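# Fit the matching cart bezel onto server unit 26

## Task

Pick the bezel that belongs to the server in rack unit 26 (asset tag 213659) off the service cart on the robot's left and mount it on that server. No other bezel may be moved: those on servers stay there, and the rest stay on the cart.

## Robot and tools

Robot: two arms on one body. left_arm is the robot's own left arm, on the +y side; right_arm is on the -y side. Image left and right do not follow these names. Their URDF roots are at (+0.002, +0.298, +1.206) m and (+0.002, -0.298, +1.206) m. Each arm ends in a two-finger parallel gripper. The fingers point along the gripper's +z axis and move apart along its y axis. end_effector_position is the spot between the finger pads, roughly 1 cm short of the tips.

Frame: all positions are in metres in one scene frame. The origin is on the floor under the centre of the robot's foot, +x is straight ahead, +y is toward left_arm, and +z is up. Only the floor height is known. The rack and cart may stand at an angle to the robot. Reported hand positions and orientations can be wrong by a few centimetres, more at long reach. Friction and load can also leave a gripper resting a few cm from its command without any contact.

Cameras: cam_left_wrist and cam_right_wrist, each a 616x616 fisheye on its own wrist, with calibration supplied. show_instructions returns the reference image "service guide", which links servers to bezels. zoom_image takes camera (one of the two names) and region [x0, y0, x1, y1] in image pixels, origin at the top-left, at most 504 by 504. It only works on a camera in the newest images.

execute_actions: the argument actions is a list of actions. Each action is a table of up to 15 rows, one row per 1/30 s step. A short table repeats its last row to fill all 15 steps. Every row is a single list of 14 numbers, each in [-1, 1], covering both arms: left_arm dx, dy, dz, rx, ry, rz, opening, then right_arm dx, dy, dz, rx, ry, rz, opening. The first six numbers of each arm are an offset, not a pose. They are measured from that arm's Hand target as it was when the action began, along the scene axes. Every row refers back to that same start, not to the previous row, and each new action starts from the updated Hand target, so sending the same offset again moves the hand further. Scale: 1.0 equals 0.6 m for dx, dy, dz and 180 degrees for rotation. rx, ry, rz form a single rotation vector, turning about the Hand target's position. A translation longer than 1.0 is shortened along its direction. opening is not an offset: it is absolute, with +1 fully open (0.094 m) and -1 shut. Sending zeros for an arm's six pose numbers asks for its current Hand target again. Always resend each gripper's intended opening, because a 0 there means half-open. cameras is an optional list of names, ["all"] or []. Images come back with an empty actions list, or when cameras asks for them.

move: target takes one 14-number row, laid out as above, or a list of up to 15 such rows. Every row is an offset from the Hand targets at the start of the move, not from the row before. The hand follows a straight line and does not avoid obstacles or the other arm. speed is in m/s, from 0.002 to 4.3, default 0.25; turning is capped at twice that value in rad/s. Give one value, or one per target. blend, in metres, rounds corners in a list; 0 means stop at each target. opening_speed is the finger rate per second on the -1..1 scale, at least 0.2; use it to close gently. grip_force is the force limit per pad in newtons, 10 to 50, given once or per arm. It remains in effect until changed, and lower values close slowly. blocking=false returns after about 0.5 s while the motion continues. A move ends within about 10 s. Its extra "move:" line reports the outcome: done, off_target, moving, held or fault. limits=paced means a commanded pose was clipped, and limits=held means steps were withheld. Neither done nor off_target tells you about contact.

wait: seconds from 0 to 10, holding the last commands. stop: brings a running move to rest. read_manual: returns licence text only. finished_scene: ends the scene for good, so call it only once the bezel sits on the server without help.

Results list each arm's Hand target (the pose last commanded, after clipping), end_effector_position, end_effector_quat_wxyz, Joint positions (the last value is the finger opening in metres) and grip_measured (the opening on the command scale; it reads slightly wide when empty, and tighter than the part when squeezing). They also give Joint velocities (the line may be missing when the arm is still), Joint torques (include gravity and offsets; the 3rd and 4th wrap at ±28 N m) and Tool commands. Action calls may add end_effector_position at sampled steps. A MOTOR HOT line warns of heating. An OVER-TEMPERATURE FAULT drops that arm for 30 to 60 s or longer.

Control notes: at each step the commanded orientation is limited to 40 degrees from the measured one, so large turns may need several calls. If a gripper settles short, an all-zero command re-requests the target. If the gap remains, send the missing distance as an offset. When an arm is pressing on something, it keeps pushing until you command its target back past the gripper. To let go, command an opening clearly larger than grip_measured.

Avoid: knocking anything off the work area or to the floor, dropping the bezel, or releasing it while it moves. Also avoid fast impacts and strong pushes against the rack or cart, since faster moves and targets deeper past contact hit harder. The arms, grippers and wrist cameras must never touch each other, and neither gripper may close on the other's fingers. Keep paths away from an arm's own base. Limit time spent stretched out, holding loads or pushing at unreachable poses, because this heats the motors.

Each tool is called as name([rows], argument=value, ...), one row to a line, values as JSON.

Reference images:

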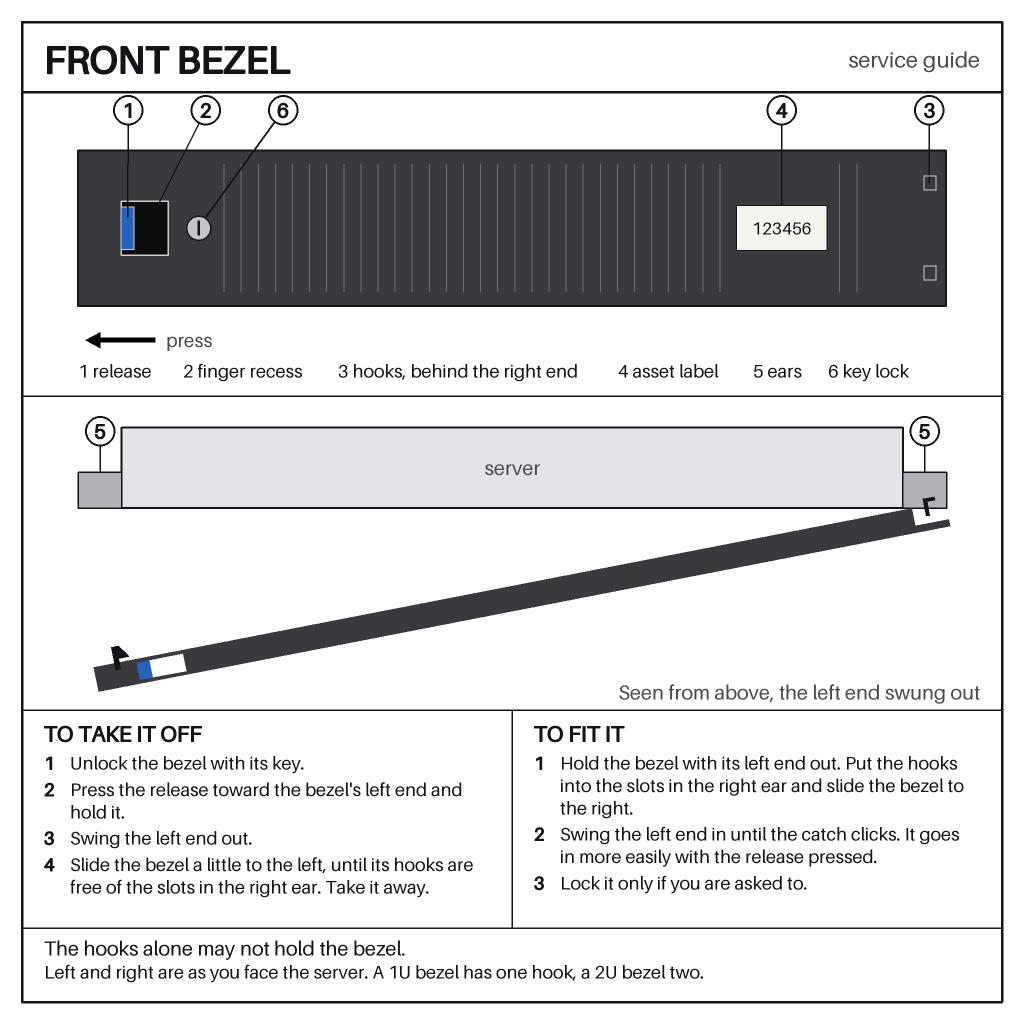

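## Session

execute_actions(actions=[])

Scene clock: 0.00 s.
left_arm: end_effector_position=(+0.4864, +0.4140, +1.1607) grip_measured=+1.000 end_effector_quat_wxyz=(+0.189, +0.175, +0.966, +0.030) | right_arm: end_effector_position=(+0.5046, +0.2253, +1.1794) grip_measured=+1.000 end_effector_quat_wxyz=(+0.027, -0.642, +0.547, +0.536)
Joint positions: left_arm=[-1.341 1.639 0.846 -0.289 0.138 0.607 0.094] | right_arm=[-0.917 2.61 2.414 -1.66 -1.018 -1.339 0.094]
Joint velocities: within noise
Joint torques (N m): no reading
Heat: left arm: hottest wrist roll 28 °C; right arm: hottest wrist roll 32 °C.
Hand target: left_arm +0.4999, +0.4170, +1.1723; +0.207, +0.174, +0.962, +0.036 | right_arm +0.5085, +0.2277, +1.1856; -0.034, +0.645, -0.544, -0.536
Tool commands: left_gripper/opening=+1.0 right_gripper/opening=+1.0

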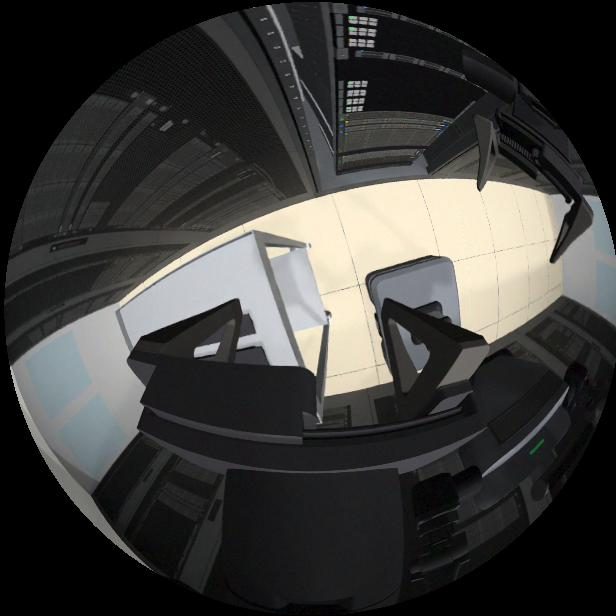

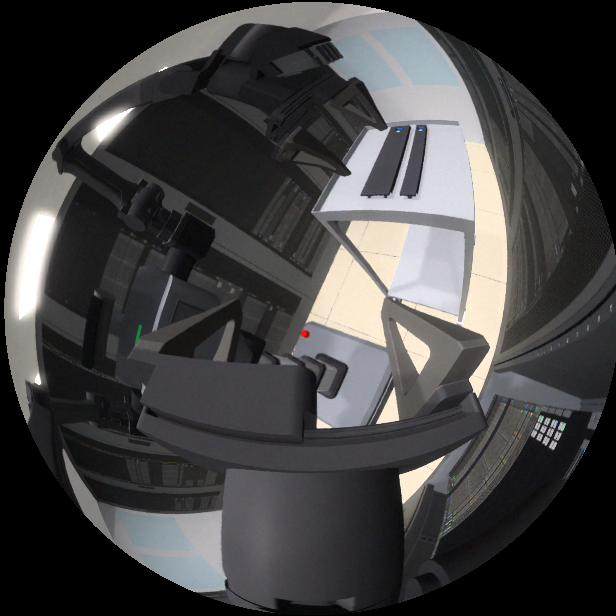

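zoom_image(camera="cam_right_wrist", region=[300, 90, 500, 290])

zoom_image(camera="cam_left_wrist", region=[280, 0, 580, 200])

zoom_image(camera="cam_right_wrist", region=[420, 340, 616, 560])

Scaled by 2.520 from the camera's 616x616 image, which has a finer 880x880 frame.

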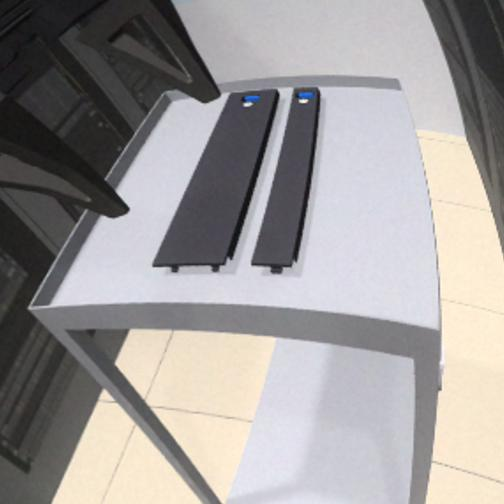

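Scaled by 1.680 from the camera's 616x616 image, which has a finer 880x880 frame.

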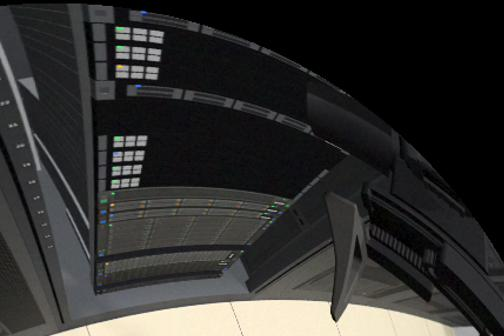

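Scaled by 2.291 from the camera's 616x616 image, which has a finer 880x880 frame.

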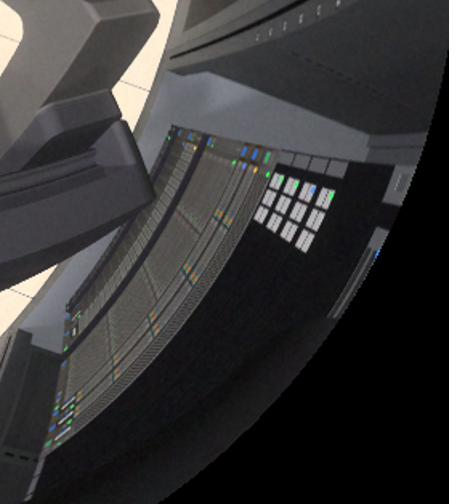

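move(target=[0,0,0,0,0,0,1,-0.18,-0.8,0.19,0.062,-0.289,-0.67,1], speed=0.3, cameras=["all"])

Scene clock: 28.10 s.
left_arm: end_effector_position=(+0.4864, +0.4140, +1.1607) grip_measured=+1.000 end_effector_quat_wxyz=(+0.189, +0.175, +0.966, +0.030) | right_arm: end_effector_position=(+0.4022, -0.2479, +1.2941) grip_measured=+1.000 end_effector_quat_wxyz=(+0.681, -0.011, +0.732, -0.002)
Joint positions: left_arm=[-1.341 1.639 0.846 -0.289 0.138 0.607 0.094] | right_arm=[-1.288 1.637 0.145 1.543 0.218 -0.036 0.094]
Joint torques (N m): left_arm=[3.31 -12.34 6.31 1.17 0.11 0] | right_arm=[1.61 -7.36 0.35 2.78 0.15 0.25]
Heat: left arm: hottest shoulder 28 °C; right arm: hottest wrist roll 31 °C.
Hand target: left_arm +0.4999, +0.4170, +1.1723; +0.207, +0.174, +0.962, +0.036 | right_arm +0.4005, -0.2522, +1.2996; +0.708, +0.000, +0.707, +0.000
Off the commanded pose: left_arm 0.018 m, 2 deg | right_arm 0.007 m, 4 deg.
joint sent to its limit (right arm) — joint 4 (wrist pitch), upper limit. The joint targets are off in orientation, not in position.
move: off_target (left_arm, right_arm)
camera_calibration:
cam_right_wrist: T_world_to_cam=[[0.00660778, -0.999896, 0.0128401, -0.265532], [-0.638255, -0.0141019, -0.769696, 1.25458], [0.769797, -0.00310927, -0.638281, 0.644415], [0, 0, 0, 1]] pos_world=[0.306429, -0.245809, 1.38038]

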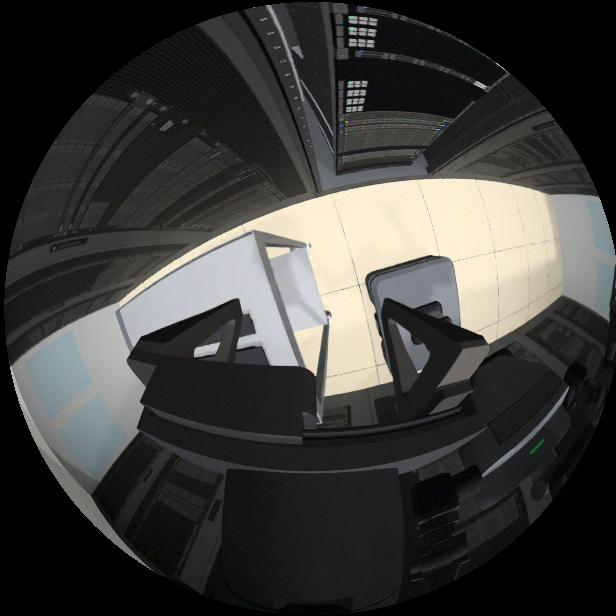

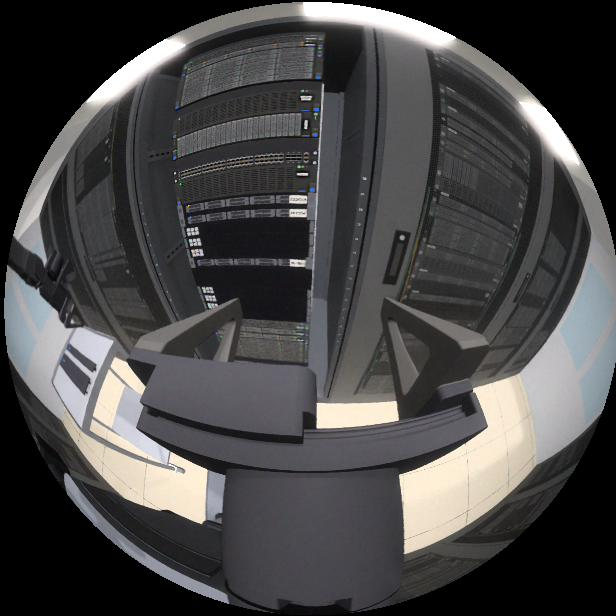

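zoom_image(camera="cam_right_wrist", region=[160, 160, 380, 380])

zoom_image(camera="cam_right_wrist", region=[160, 20, 380, 200])

zoom_image(camera="cam_right_wrist", region=[270, 150, 390, 270])

zoom_image(camera="cam_right_wrist", region=[40, 310, 200, 470])

Scaled by 2.291 from the camera's 616x616 image, which has a finer 880x880 frame.

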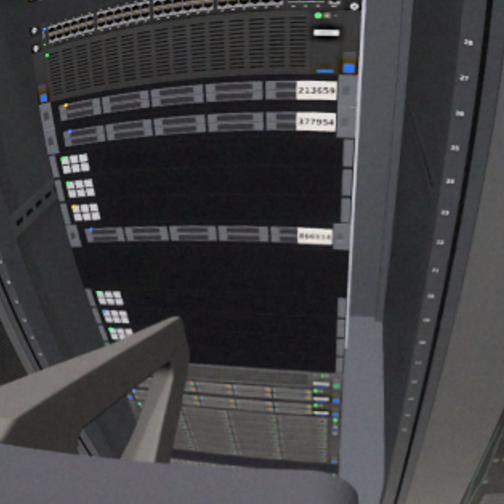

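Scaled by 2.291 from the camera's 616x616 image, which has a finer 880x880 frame.

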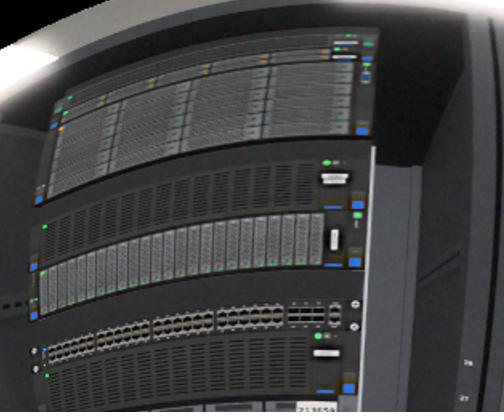

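Scaled by 4.200 from the camera's 616x616 image, which has a finer 880x880 frame.

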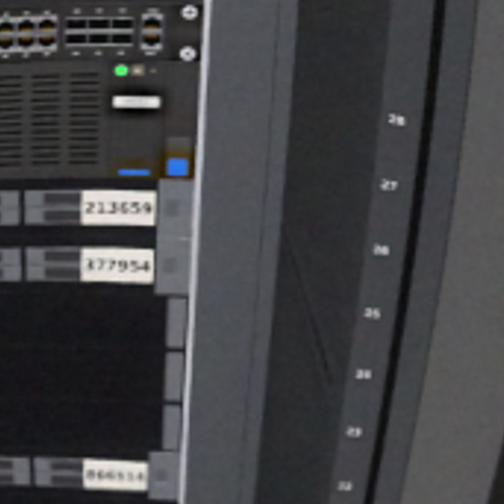

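Scaled by 3.150 from the camera's 616x616 image, which has a finer 880x880 frame.

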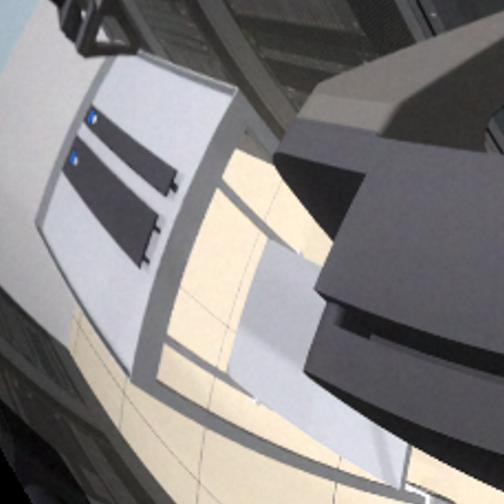

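move(target=[-0.133,0.605,0.046,-0.129,0.091,0.603,1,0,0,0,0,0,0,1], speed=0.3, cameras=["all"])

Scene clock: 79.00 s.
left_arm: end_effector_position=(+0.4112, +0.7638, +1.1882) grip_measured=+1.000 end_effector_quat_wxyz=(-0.017, -0.697, +0.717, -0.003) | right_arm: end_effector_position=(+0.4022, -0.2479, +1.2941) grip_measured=+1.000 end_effector_quat_wxyz=(+0.681, -0.011, +0.732, -0.002)
Joint positions: left_arm=[-0.747 2.052 1.639 -1.111 0.091 -0.667 0.094] | right_arm=[-1.288 1.637 0.145 1.543 0.218 -0.036 0.094]
Joint torques (N m): left_arm=[5.13 -17.85 9.5 -0.34 0.04 -0.14] | right_arm=[1.61 -7.36 0.32 2.8 0.13 0.27]
Heat: left arm: hottest shoulder 29 °C; right arm: hottest wrist roll 30 °C.
Hand target: left_arm +0.4201, +0.7800, +1.2000; +0.000, +0.707, -0.707, +0.000 | right_arm +0.4005, -0.2522, +1.2996; +0.708, +0.000, +0.707, +0.000
Off the commanded pose: left_arm 0.022 m, 3 deg | right_arm 0.007 m, 4 deg.
joint sent to its limit (right arm) — joint 4 (wrist pitch), upper limit. The joint targets are off in orientation, not in position.
move: off_target (left_arm, right_arm)
camera_calibration:
cam_left_wrist: T_world_to_cam=[[0.998874, -0.0449923, -0.0150323, -0.356742], [-0.0272212, -0.803173, 0.595124, -0.079533], [-0.0388495, -0.594045, -0.803493, 1.55292], [0, 0, 0, 1]] pos_world=[0.414506, 0.842572, 1.28973]
cam_right_wrist: T_world_to_cam=[[0.00660778, -0.999896, 0.0128401, -0.265532], [-0.638255, -0.0141019, -0.769696, 1.25458], [0.769797, -0.00310927, -0.638281, 0.644415], [0, 0, 0, 1]] pos_world=[0.306429, -0.245809, 1.38038]

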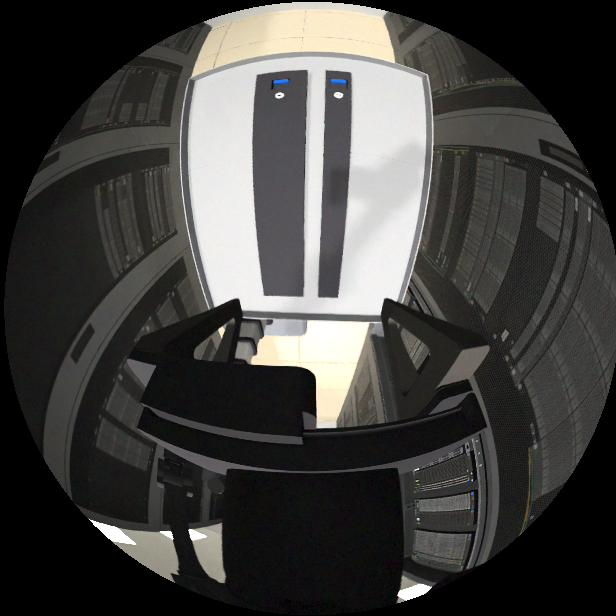

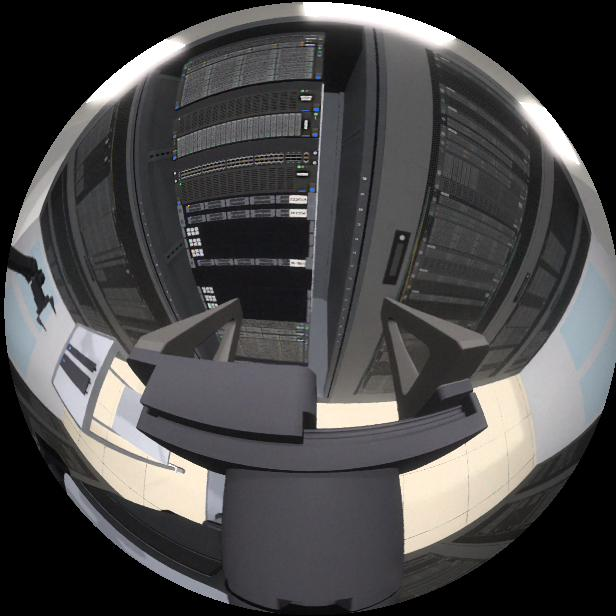

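zoom_image(camera="cam_left_wrist", region=[180, 50, 440, 310])

zoom_image(camera="cam_left_wrist", region=[240, 200, 370, 330])

zoom_image(camera="cam_left_wrist", region=[240, 55, 370, 185])

Scaled by 1.938 from the camera's 616x616 image, which has a finer 880x880 frame.

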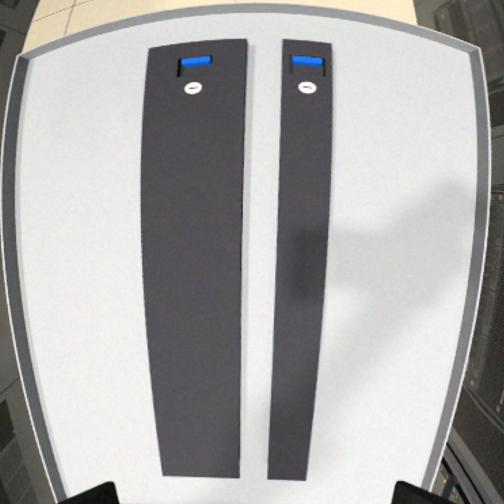

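Scaled by 3.877 from the camera's 616x616 image, which has a finer 880x880 frame.

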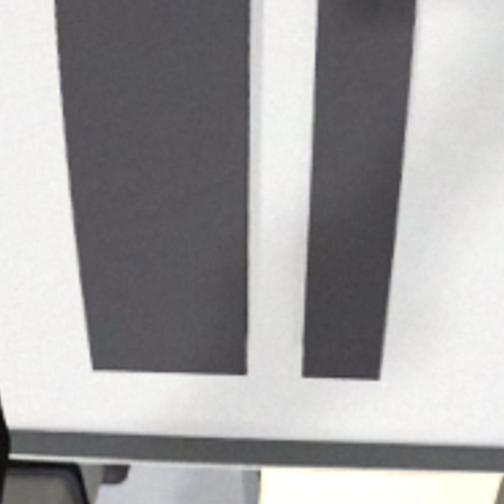

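Scaled by 3.877 from the camera's 616x616 image, which has a finer 880x880 frame.

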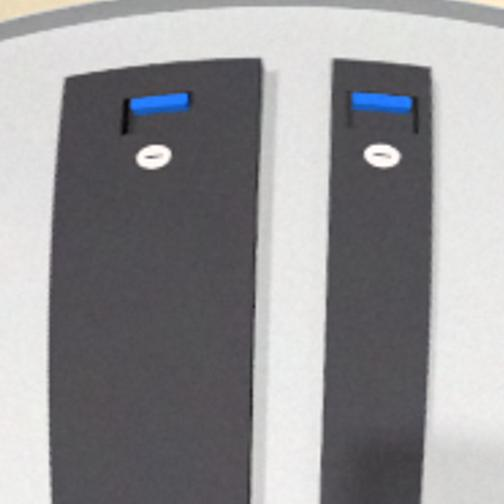

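move(target=[0.072,0.143,-0.263,0,0,0,0.6,0,0,0,0,0,0,1], speed=0.25, cameras=["cam_left_wrist"])

zoom_image(camera="cam_left_wrist", region=[200, 180, 420, 400])

Scene clock: 98.33 s.
left_arm: end_effector_position=(+0.4585, +0.8448, +1.0268) grip_measured=+0.602 end_effector_quat_wxyz=(-0.021, -0.699, +0.715, -0.003) | right_arm: end_effector_position=(+0.4022, -0.2479, +1.2941) grip_measured=+1.000 end_effector_quat_wxyz=(+0.681, -0.011, +0.732, -0.002)
Joint positions: left_arm=[-0.745 2.526 2.076 -1.08 0.091 -0.669 0.075] | right_arm=[-1.288 1.637 0.145 1.543 0.218 -0.036 0.094]
Joint torques (N m): left_arm=[6.01 -22.01 9.22 -0.35 0.05 -0.06] | right_arm=[1.61 -7.36 0.4 2.81 0.15 0.28]
Heat: left arm: hottest shoulder 30 °C; right arm: hottest wrist roll 30 °C.
Hand target: left_arm +0.4634, +0.8658, +1.0423; +0.000, +0.707, -0.707, +0.000 | right_arm +0.4005, -0.2522, +1.2996; +0.708, +0.000, +0.707, +0.000
Off the commanded pose: left_arm 0.027 m, 3 deg | right_arm 0.007 m, 4 deg.
joint sent to its limit (right arm) — joint 4 (wrist pitch), upper limit. The joint targets are off in orientation, not in position.
move: off_target (left_arm, right_arm)
camera_calibration:
cam_left_wrist: T_world_to_cam=[[0.998977, -0.0410642, -0.018962, -0.402023], [-0.0215409, -0.800562, 0.598863, 0.0741833], [-0.039772, -0.597841, -0.800627, 1.47382], [0, 0, 0, 1]] pos_world=[0.461826, 0.92399, 1.12793]
Images, in order (width x height): cam_left_wrist 616x616.

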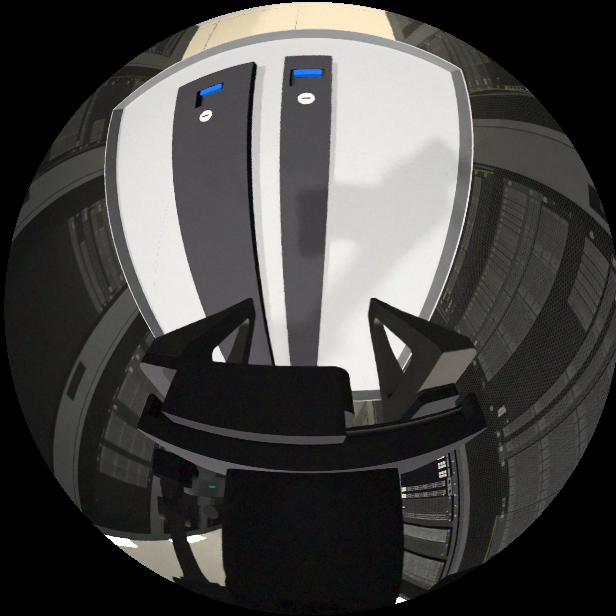

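Scaled by 2.291 from the camera's 616x616 image, which has a finer 880x880 frame.

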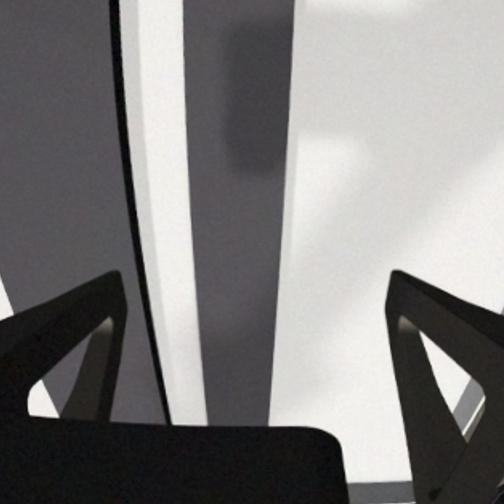

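move(target=[-0.016,0.008,-0.103,0.0108,-0.0083,-0.0128,0.4,0,0,0,0,0,0,1], speed=0.15, cameras=["cam_left_wrist"])

zoom_image(camera="cam_left_wrist", region=[200, 180, 420, 400])

Scene clock: 122.73 s.
left_arm: end_effector_position=(+0.4531, +0.8542, +0.9699) grip_measured=+0.402 end_effector_quat_wxyz=(+0.002, -0.696, +0.718, +0.000) | right_arm: end_effector_position=(+0.4022, -0.2479, +1.2941) grip_measured=+1.000 end_effector_quat_wxyz=(+0.681, -0.011, +0.732, -0.002)
Joint positions: left_arm=[-0.738 2.609 2.076 -0.951 0.091 -0.658 0.066] | right_arm=[-1.288 1.637 0.145 1.543 0.218 -0.036 0.094]
Joint torques (N m): left_arm=[6.01 -22.53 6.65 0.73 0.05 0.16] | right_arm=[1.61 -7.53 0.32 2.91 0.14 0.29]
Heat: left arm: hottest shoulder 30 °C; right arm: hottest wrist roll 30 °C.
Hand target: left_arm +0.4538, +0.8706, +0.9805; -0.021, +0.692, -0.721, -0.003 | right_arm +0.4005, -0.2522, +1.2996; +0.708, +0.000, +0.707, +0.000
Off the commanded pose: left_arm 0.020 m, 2 deg | right_arm 0.007 m, 4 deg.
joint sent to its limit (right arm) — joint 4 (wrist pitch), upper limit. The joint targets are off in orientation, not in position.
move: off_target (left_arm, right_arm)
camera_calibration:
cam_left_wrist: T_world_to_cam=[[0.998772, -0.0488226, 0.0084313, -0.417287], [-0.0449378, -0.821014, 0.569137, 0.17268], [-0.0208646, -0.568817, -0.822199, 1.42125], [0, 0, 0, 1]] pos_world=[0.454189, 0.929832, 1.07379]
Images, in order (width x height): cam_left_wrist 616x616.

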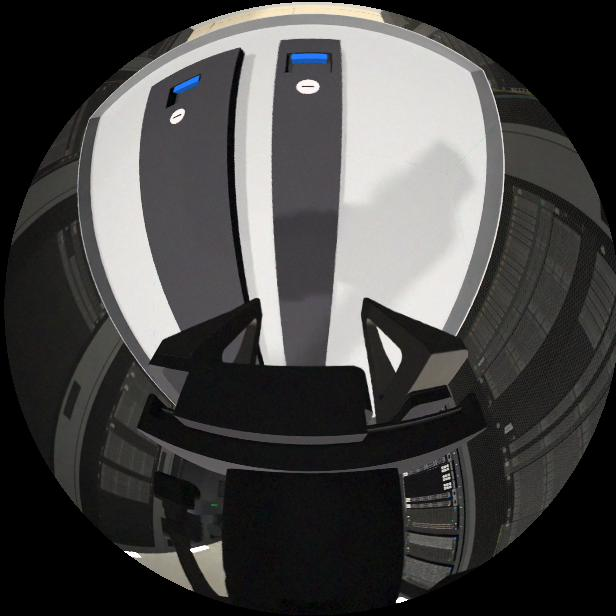

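Scaled by 2.291 from the camera's 616x616 image, which has a finer 880x880 frame.

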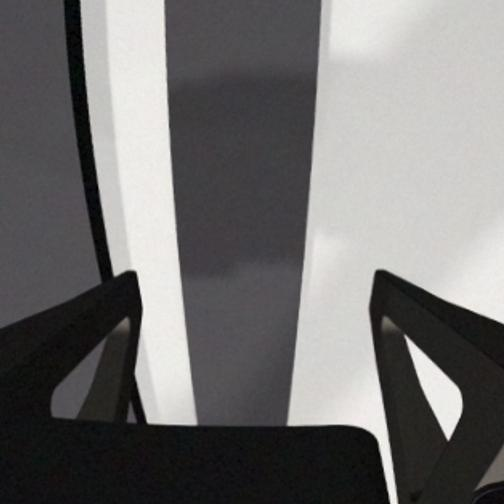

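move(target=[-0.0068,0.003,-0.045,0,0,-0.01,0.25,0,0,0,0,0,0,1], speed=0.08, cameras=["cam_left_wrist"])

zoom_image(camera="cam_left_wrist", region=[200, 180, 420, 400])

Scene clock: 133.70 s.
left_arm: end_effector_position=(+0.4440, +0.8496, +0.9403) grip_measured=+0.252 end_effector_quat_wxyz=(-0.005, -0.685, +0.729, -0.001) | right_arm: end_effector_position=(+0.4022, -0.2479, +1.2941) grip_measured=+1.000 end_effector_quat_wxyz=(+0.681, -0.011, +0.732, -0.002)
Joint positions: left_arm=[-0.736 2.653 2.076 -0.922 0.091 -0.624 0.059] | right_arm=[-1.288 1.637 0.145 1.543 0.218 -0.036 0.094]
Joint torques (N m): left_arm=[6.07 -22.12 7.76 0.69 0.1 0.16] | right_arm=[1.49 -7.36 0.34 2.85 0.13 0.25]
Heat: left arm: hottest shoulder 30 °C; right arm: hottest wrist roll 29 °C.
Hand target: left_arm +0.4497, +0.8723, +0.9533; -0.021, +0.681, -0.732, -0.002 | right_arm +0.4005, -0.2522, +1.2996; +0.708, +0.000, +0.707, +0.000
Off the commanded pose: left_arm 0.027 m, 3 deg | right_arm 0.007 m, 4 deg.
joint sent to its limit (right arm) — joint 4 (wrist pitch), upper limit. The joint targets are off in orientation, not in position.
move: off_target (left_arm, right_arm)
camera_calibration:
cam_left_wrist: T_world_to_cam=[[0.996857, -0.0792273, -0.0000946963, -0.373518], [-0.0645543, -0.812929, 0.578774, 0.178073], [-0.0459317, -0.576949, -0.815488, 1.40591], [0, 0, 0, 1]] pos_world=[0.448415, 0.926308, 1.04341]
Images, in order (width x height): cam_left_wrist 616x616.

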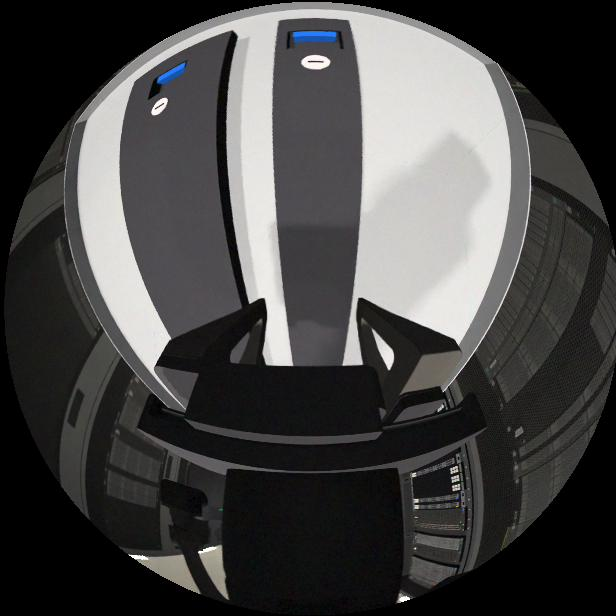

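Scaled by 2.291 from the camera's 616x616 image, which has a finer 880x880 frame.

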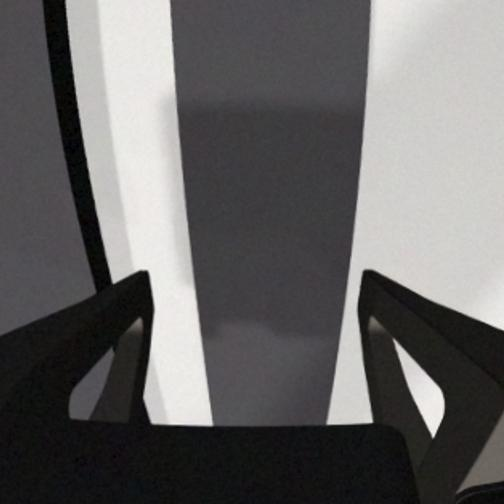

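zoom_image(camera="cam_left_wrist", region=[250, 250, 370, 370])

Scaled by 4.200 from the camera's 616x616 image, which has a finer 880x880 frame.

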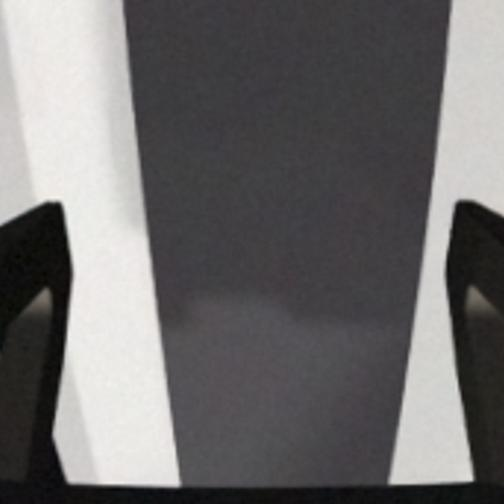

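move(target=[0.008,0.0,-0.012,0,0,0,0.25,0,0,0,0,0,0,1], speed=0.05, cameras=["cam_left_wrist"])

zoom_image(camera="cam_left_wrist", region=[250, 250, 370, 370])

Scene clock: 144.63 s.
left_arm: end_effector_position=(+0.4452, +0.8515, +0.9370) grip_measured=+0.252 end_effector_quat_wxyz=(-0.004, -0.685, +0.729, -0.001) | right_arm: end_effector_position=(+0.4022, -0.2479, +1.2941) grip_measured=+1.000 end_effector_quat_wxyz=(+0.681, -0.011, +0.732, -0.002)
Joint positions: left_arm=[-0.736 2.664 2.09 -0.922 0.091 -0.624 0.059] | right_arm=[-1.288 1.637 0.145 1.543 0.218 -0.036 0.094]
Joint torques (N m): left_arm=[5.66 -21.42 8.65 0.54 0.09 0.11] | right_arm=[1.55 -7.53 0.39 2.85 0.13 0.27]
Heat: left arm: hottest shoulder 32 °C; right arm: hottest wrist roll 29 °C.
Hand target: left_arm +0.4546, +0.8725, +0.9463; -0.021, +0.681, -0.732, -0.002 | right_arm +0.4005, -0.2522, +1.2996; +0.708, +0.000, +0.707, +0.000
Off the commanded pose: left_arm 0.025 m, 3 deg | right_arm 0.007 m, 4 deg.
joint sent to its limit (right arm) — joint 4 (wrist pitch), upper limit. The joint targets are off in orientation, not in position.
move: off_target (left_arm, right_arm)
camera_calibration:
cam_left_wrist: T_world_to_cam=[[0.996835, -0.0794803, 0.00141313, -0.375697], [-0.0657302, -0.814125, 0.576958, 0.184892], [-0.0447063, -0.575225, -0.816773, 1.40351], [0, 0, 0, 1]] pos_world=[0.449407, 0.927999, 1.0402]
Images, in order (width x height): cam_left_wrist 616x616.

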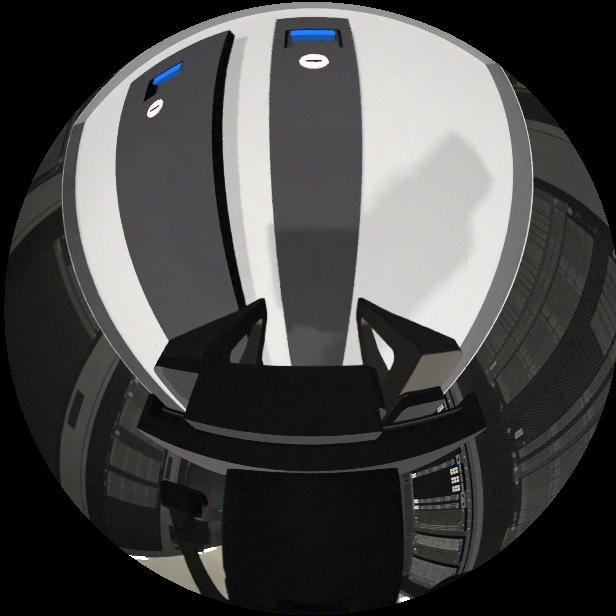

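Scaled by 4.200 from the camera's 616x616 image, which has a finer 880x880 frame.

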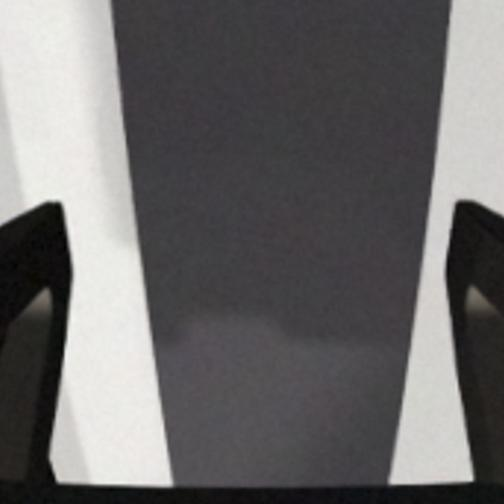

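move(target=[0.01,0.0,-0.015,0,0,0,0.25,0,0,0,0,0,0,1], speed=0.05, cameras=["cam_left_wrist"])

zoom_image(camera="cam_left_wrist", region=[250, 250, 370, 370])

Scene clock: 149.60 s.
left_arm: end_effector_position=(+0.4478, +0.8560, +0.9271) grip_measured=+0.252 end_effector_quat_wxyz=(-0.001, -0.685, +0.729, +0.000) | right_arm: end_effector_position=(+0.4022, -0.2479, +1.2941) grip_measured=+1.000 end_effector_quat_wxyz=(+0.681, -0.011, +0.732, -0.002)
Joint positions: left_arm=[-0.736 2.695 2.127 -0.922 0.091 -0.624 0.059] | right_arm=[-1.288 1.637 0.145 1.543 0.218 -0.036 0.094]
Joint torques (N m): left_arm=[5.13 -21.71 8.64 0.25 0.07 0.05] | right_arm=[1.49 -7.41 0.27 2.82 0.15 0.29]
Heat: left arm: hottest shoulder 33 °C; right arm: hottest wrist roll 29 °C.
Hand target: left_arm +0.4605, +0.8723, +0.9371; -0.021, +0.681, -0.732, -0.002 | right_arm +0.4005, -0.2522, +1.2996; +0.708, +0.000, +0.707, +0.000
Off the commanded pose: left_arm 0.023 m, 3 deg | right_arm 0.007 m, 4 deg.
joint sent to its limit (right arm) — joint 4 (wrist pitch), upper limit. The joint targets are off in orientation, not in position.
move: off_target (left_arm, right_arm)
camera_calibration:
cam_left_wrist: T_world_to_cam=[[0.996787, -0.0799671, 0.00462409, -0.38037], [-0.068173, -0.816633, 0.573117, 0.201242], [-0.0420543, -0.571591, -0.819461, 1.39638], [0, 0, 0, 1]] pos_world=[0.451591, 0.932079, 1.0307]
Images, in order (width x height): cam_left_wrist 616x616.

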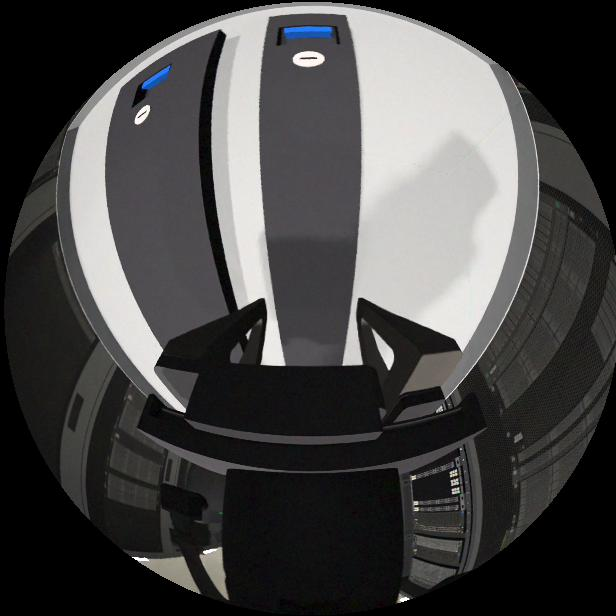

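Scaled by 4.200 from the camera's 616x616 image, which has a finer 880x880 frame.

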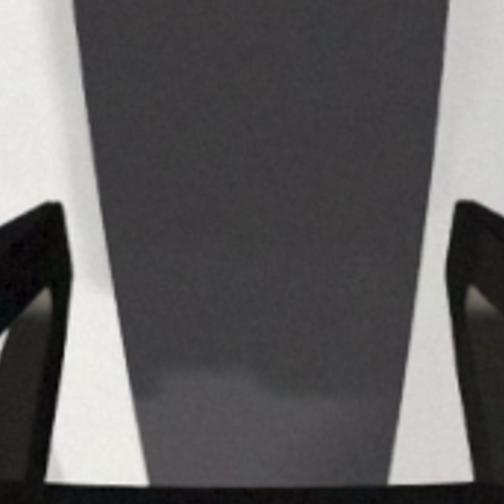

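move(target=[0.003,0.0,0.011,0,0,0,0.25,0,0,0,0,0,0,1], speed=0.05)

move(target=[0,0.0,0,0,0,0,-0.16,0,0,0,0,0,0,1], opening_speed=0.3, cameras=["cam_left_wrist"])

zoom_image(camera="cam_left_wrist", region=[250, 250, 370, 370])

Scene clock: 155.37 s.
left_arm: end_effector_position=(+0.4478, +0.8560, +0.9271) grip_measured=+0.252 end_effector_quat_wxyz=(-0.001, -0.685, +0.729, +0.000) | right_arm: end_effector_position=(+0.4022, -0.2479, +1.2941) grip_measured=+1.000 end_effector_quat_wxyz=(+0.681, -0.011, +0.732, -0.002)
Joint positions: left_arm=[-0.736 2.695 2.127 -0.922 0.091 -0.624 0.059] | right_arm=[-1.288 1.637 0.145 1.543 0.218 -0.036 0.094]
Joint torques (N m): left_arm=[5.07 -22.48 8.54 -0.16 0.07 0.04] | right_arm=[1.55 -7.41 0.29 2.85 0.14 0.29]
Heat: left arm: hottest shoulder 33 °C; right arm: hottest wrist roll 29 °C.
Hand target: left_arm +0.4623, +0.8723, +0.9437; -0.021, +0.681, -0.732, -0.002 | right_arm +0.4005, -0.2522, +1.2996; +0.708, +0.000, +0.707, +0.000
Off the commanded pose: left_arm 0.027 m, 3 deg | right_arm 0.007 m, 4 deg.
joint sent to its limit (right arm) — joint 4 (wrist pitch), upper limit. The joint targets are off in orientation, not in position.
move: off_target (left_arm, right_arm)

Scene clock: 157.23 s.
left_arm: end_effector_position=(+0.4482, +0.8561, +0.9273) grip_measured=-0.110 end_effector_quat_wxyz=(+0.000, -0.685, +0.729, -0.001) | right_arm: end_effector_position=(+0.4022, -0.2479, +1.2941) grip_measured=+1.000 end_effector_quat_wxyz=(+0.681, -0.011, +0.732, -0.002)
Joint positions: left_arm=[-0.736 2.695 2.127 -0.922 0.092 -0.624 0.042] | right_arm=[-1.288 1.637 0.145 1.543 0.218 -0.036 0.094]
Joint torques (N m): left_arm=[5.07 -22.48 8.5 -0.14 0.01 0.05] | right_arm=[1.44 -7.3 0.31 2.8 0.15 0.29]
Heat: left arm: hottest shoulder 33 °C; right arm: hottest wrist roll 29 °C.
Hand target: left_arm +0.4623, +0.8724, +0.9437; -0.021, +0.681, -0.732, -0.002 | right_arm +0.4005, -0.2522, +1.2996; +0.708, +0.000, +0.707, +0.000
Off the commanded pose: left_arm 0.027 m, 3 deg | right_arm 0.007 m, 4 deg.
joint sent to its limit (right arm) — joint 4 (wrist pitch), upper limit. The joint targets are off in orientation, not in position.
move: off_target (left_arm, right_arm)
camera_calibration:
cam_left_wrist: T_world_to_cam=[[0.996768, -0.0800829, 0.00634523, -0.382312], [-0.0692436, -0.816432, 0.573275, 0.201364], [-0.0407291, -0.571862, -0.819338, 1.39614], [0, 0, 0, 1]] pos_world=[0.451883, 0.93218, 1.0309]
Images, in order (width x height): cam_left_wrist 616x616.

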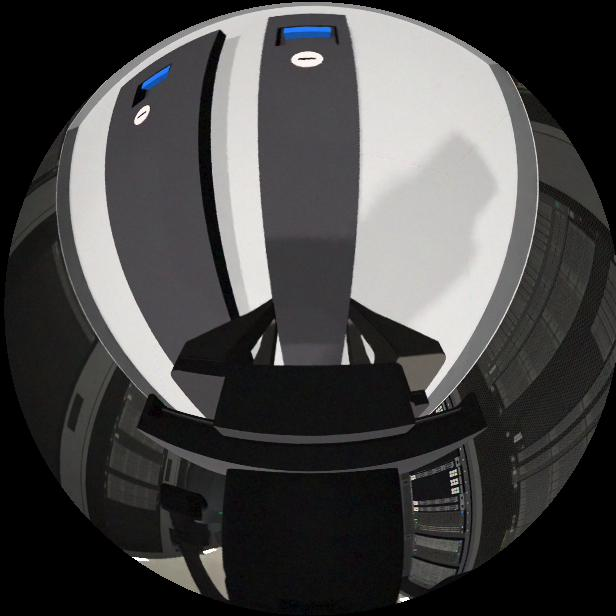

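Scaled by 4.200 from the camera's 616x616 image, which has a finer 880x880 frame.

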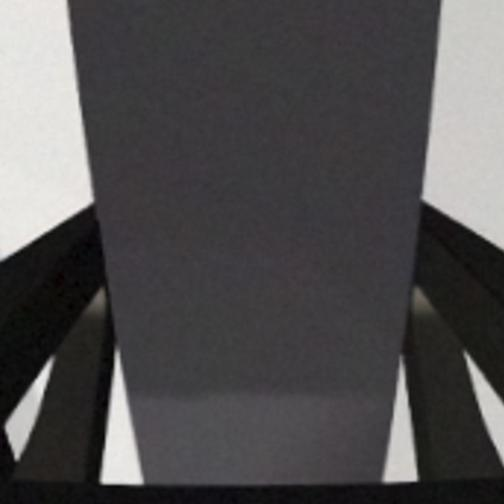

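move(target=[0,0,0.35,0,0,0,-0.3,0,0,0,0,0,0,1], speed=0.12, cameras=["cam_left_wrist"])

Scene clock: 168.53 s.
left_arm: end_effector_position=(+0.4530, +0.8482, +1.0997) grip_measured=-0.111 end_effector_quat_wxyz=(-0.021, -0.685, +0.728, -0.004) | right_arm: end_effector_position=(+0.4022, -0.2479, +1.2941) grip_measured=+1.000 end_effector_quat_wxyz=(+0.681, -0.011, +0.732, -0.002)
Joint positions: left_arm=[-0.726 2.414 2.06 -1.18 0.094 -0.612 0.042] | right_arm=[-1.288 1.637 0.145 1.543 0.218 -0.036 0.094]
Joint torques (N m): left_arm=[6.18 -26.11 8.51 -0.4 0.05 0.16] | right_arm=[1.61 -7.53 0.36 2.82 0.13 0.28]
Heat: left arm: hottest shoulder 34 °C; right arm: hottest wrist roll 29 °C.
Hand target: left_arm +0.4623, +0.8725, +1.1539; -0.021, +0.681, -0.732, -0.002 | right_arm +0.4005, -0.2522, +1.2996; +0.708, +0.000, +0.707, +0.000
Off the commanded pose: left_arm 0.060 m, 5 deg | right_arm 0.007 m, 4 deg.
joint sent to its limit (right arm) — joint 4 (wrist pitch), upper limit. The joint targets are off in orientation, not in position.
move: off_target (left_arm, right_arm)
camera_calibration:
cam_left_wrist: T_world_to_cam=[[0.996755, -0.0787201, -0.0168277, -0.364487], [-0.0527717, -0.796853, 0.601864, 0.0408637], [-0.060788, -0.599023, -0.798421, 1.54212], [0, 0, 0, 1]] pos_world=[0.459203, 0.927634, 1.20053]
Images, in order (width x height): cam_left_wrist 616x616.

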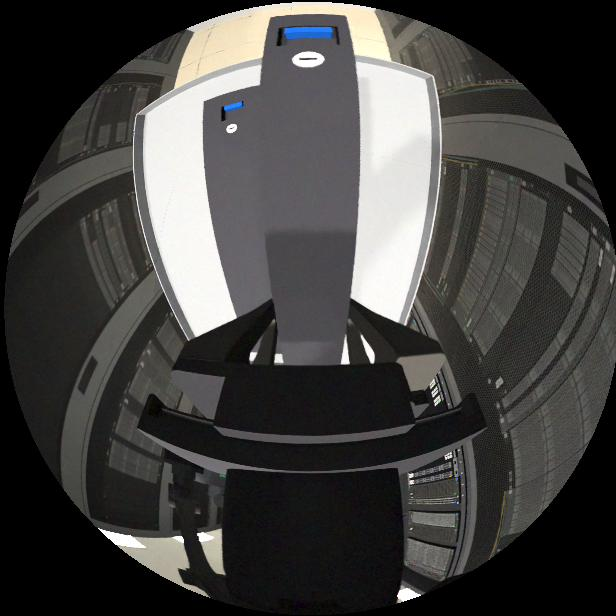

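move([
  [0,-0.25,0.33,-0.013,-0.24,0.005,-0.3,0,0,0,0,0,0,1],
  [0.1,-1.0,0.35,-0.026,-0.491,0.010,-0.3,0,0,0,0,0,0,1],
], speed=0.2, blend=0.05, cameras=["all"])

Scene clock: 182.70 s.
left_arm: end_effector_position=(+0.5103, +0.2766, +1.3317) grip_measured=-0.111 end_effector_quat_wxyz=(+0.476, -0.525, +0.524, -0.473) | right_arm: end_effector_position=(+0.4022, -0.2479, +1.2941) grip_measured=+1.000 end_effector_quat_wxyz=(+0.681, -0.011, +0.732, -0.002)
Joint positions: left_arm=[-1.696 1.48 0.422 1.08 -0.076 -1.56 0.042] | right_arm=[-1.288 1.637 0.145 1.543 0.218 -0.036 0.094]
Joint torques (N m): left_arm=[2.2 -9 6.05 4.44 -0.13 0.11] | right_arm=[1.49 -7.36 0.31 2.84 0.14 0.28]
Heat: left arm: hottest shoulder 34 °C; right arm: hottest wrist roll 29 °C.
Hand target: left_arm +0.5223, +0.2724, +1.3640; -0.500, +0.500, -0.500, +0.500 | right_arm +0.4005, -0.2522, +1.2996; +0.708, +0.000, +0.707, +0.000
Off the commanded pose: left_arm 0.035 m, 6 deg | right_arm 0.007 m, 4 deg.
joint sent to its limit (right arm) — joint 4 (wrist pitch), upper limit. The joint targets are off in orientation, not in position.
move: off_target (left_arm, right_arm)
camera_calibration:
cam_left_wrist: T_world_to_cam=[[0.0950416, -0.0201865, 0.995269, -1.36659], [-0.567992, -0.822177, 0.0375637, 0.47022], [0.817528, -0.568874, -0.0896068, -0.0119707], [0, 0, 0, 1]] pos_world=[0.40675, 0.352207, 1.34138]
cam_right_wrist: T_world_to_cam=[[0.00660778, -0.999896, 0.0128401, -0.265532], [-0.638255, -0.0141019, -0.769696, 1.25458], [0.769797, -0.00310927, -0.638281, 0.644415], [0, 0, 0, 1]] pos_world=[0.306429, -0.245809, 1.38038]

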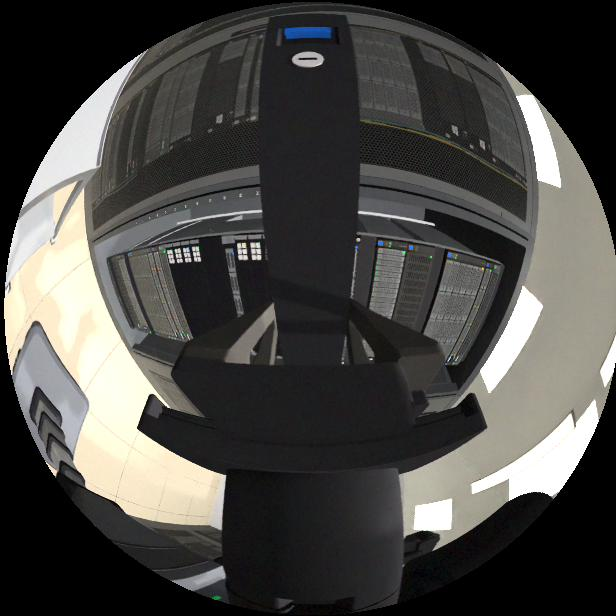

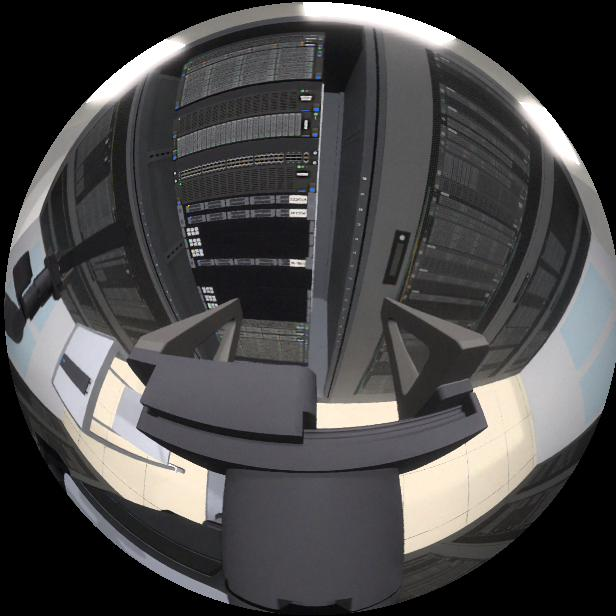

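move(target=[0,0,0,0,0,0,-0.3,0.05,0.637,0.058,0.5,0,0,0.4], speed=0.2, cameras=["all"])

Scene clock: 199.47 s.
left_arm: end_effector_position=(+0.5103, +0.2766, +1.3317) grip_measured=-0.111 end_effector_quat_wxyz=(+0.476, -0.525, +0.524, -0.473) | right_arm: end_effector_position=(+0.4273, +0.1180, +1.3342) grip_measured=+0.402 end_effector_quat_wxyz=(+0.504, +0.498, +0.504, +0.494)
Joint positions: left_arm=[-1.696 1.48 0.422 1.08 -0.076 -1.56 0.042] | right_arm=[-0.457 1.907 0.876 1.27 1.054 1.34 0.066]
Joint torques (N m): left_arm=[2.2 -9 6.05 4.44 -0.13 0.11] | right_arm=[4.37 -14.68 6.64 1.07 0.03 0.17]
Heat: left arm: hottest shoulder 33 °C; right arm: hottest wrist roll 29 °C.
Hand target: left_arm +0.5223, +0.2724, +1.3640; -0.500, +0.500, -0.500, +0.500 | right_arm +0.4306, +0.1299, +1.3344; +0.500, +0.501, +0.499, +0.500
Off the commanded pose: left_arm 0.035 m, 6 deg | right_arm 0.012 m, 1 deg.
move: off_target (left_arm, right_arm)
camera_calibration:
cam_left_wrist: T_world_to_cam=[[0.0950416, -0.0201865, 0.995269, -1.36659], [-0.567992, -0.822177, 0.0375637, 0.47022], [0.817528, -0.568874, -0.0896068, -0.0119707], [0, 0, 0, 1]] pos_world=[0.40675, 0.352207, 1.34138]
cam_right_wrist: T_world_to_cam=[[-0.00979713, -0.0110638, -0.999891, 1.3412], [-0.577074, 0.816685, -0.00338237, 0.160101], [0.816633, 0.576978, -0.0143858, -0.269007], [0, 0, 0, 1]] pos_world=[0.32521, 0.0392981, 1.33772]

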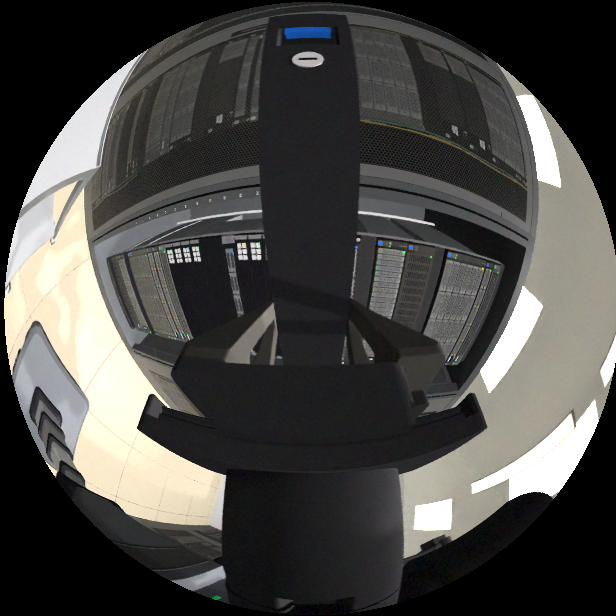

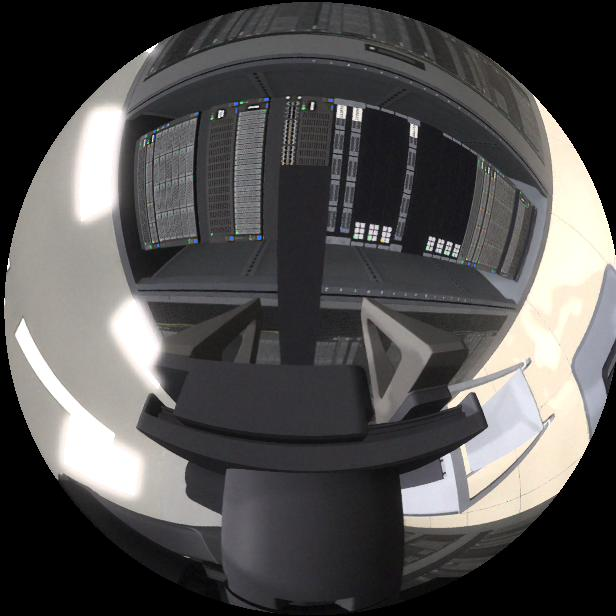

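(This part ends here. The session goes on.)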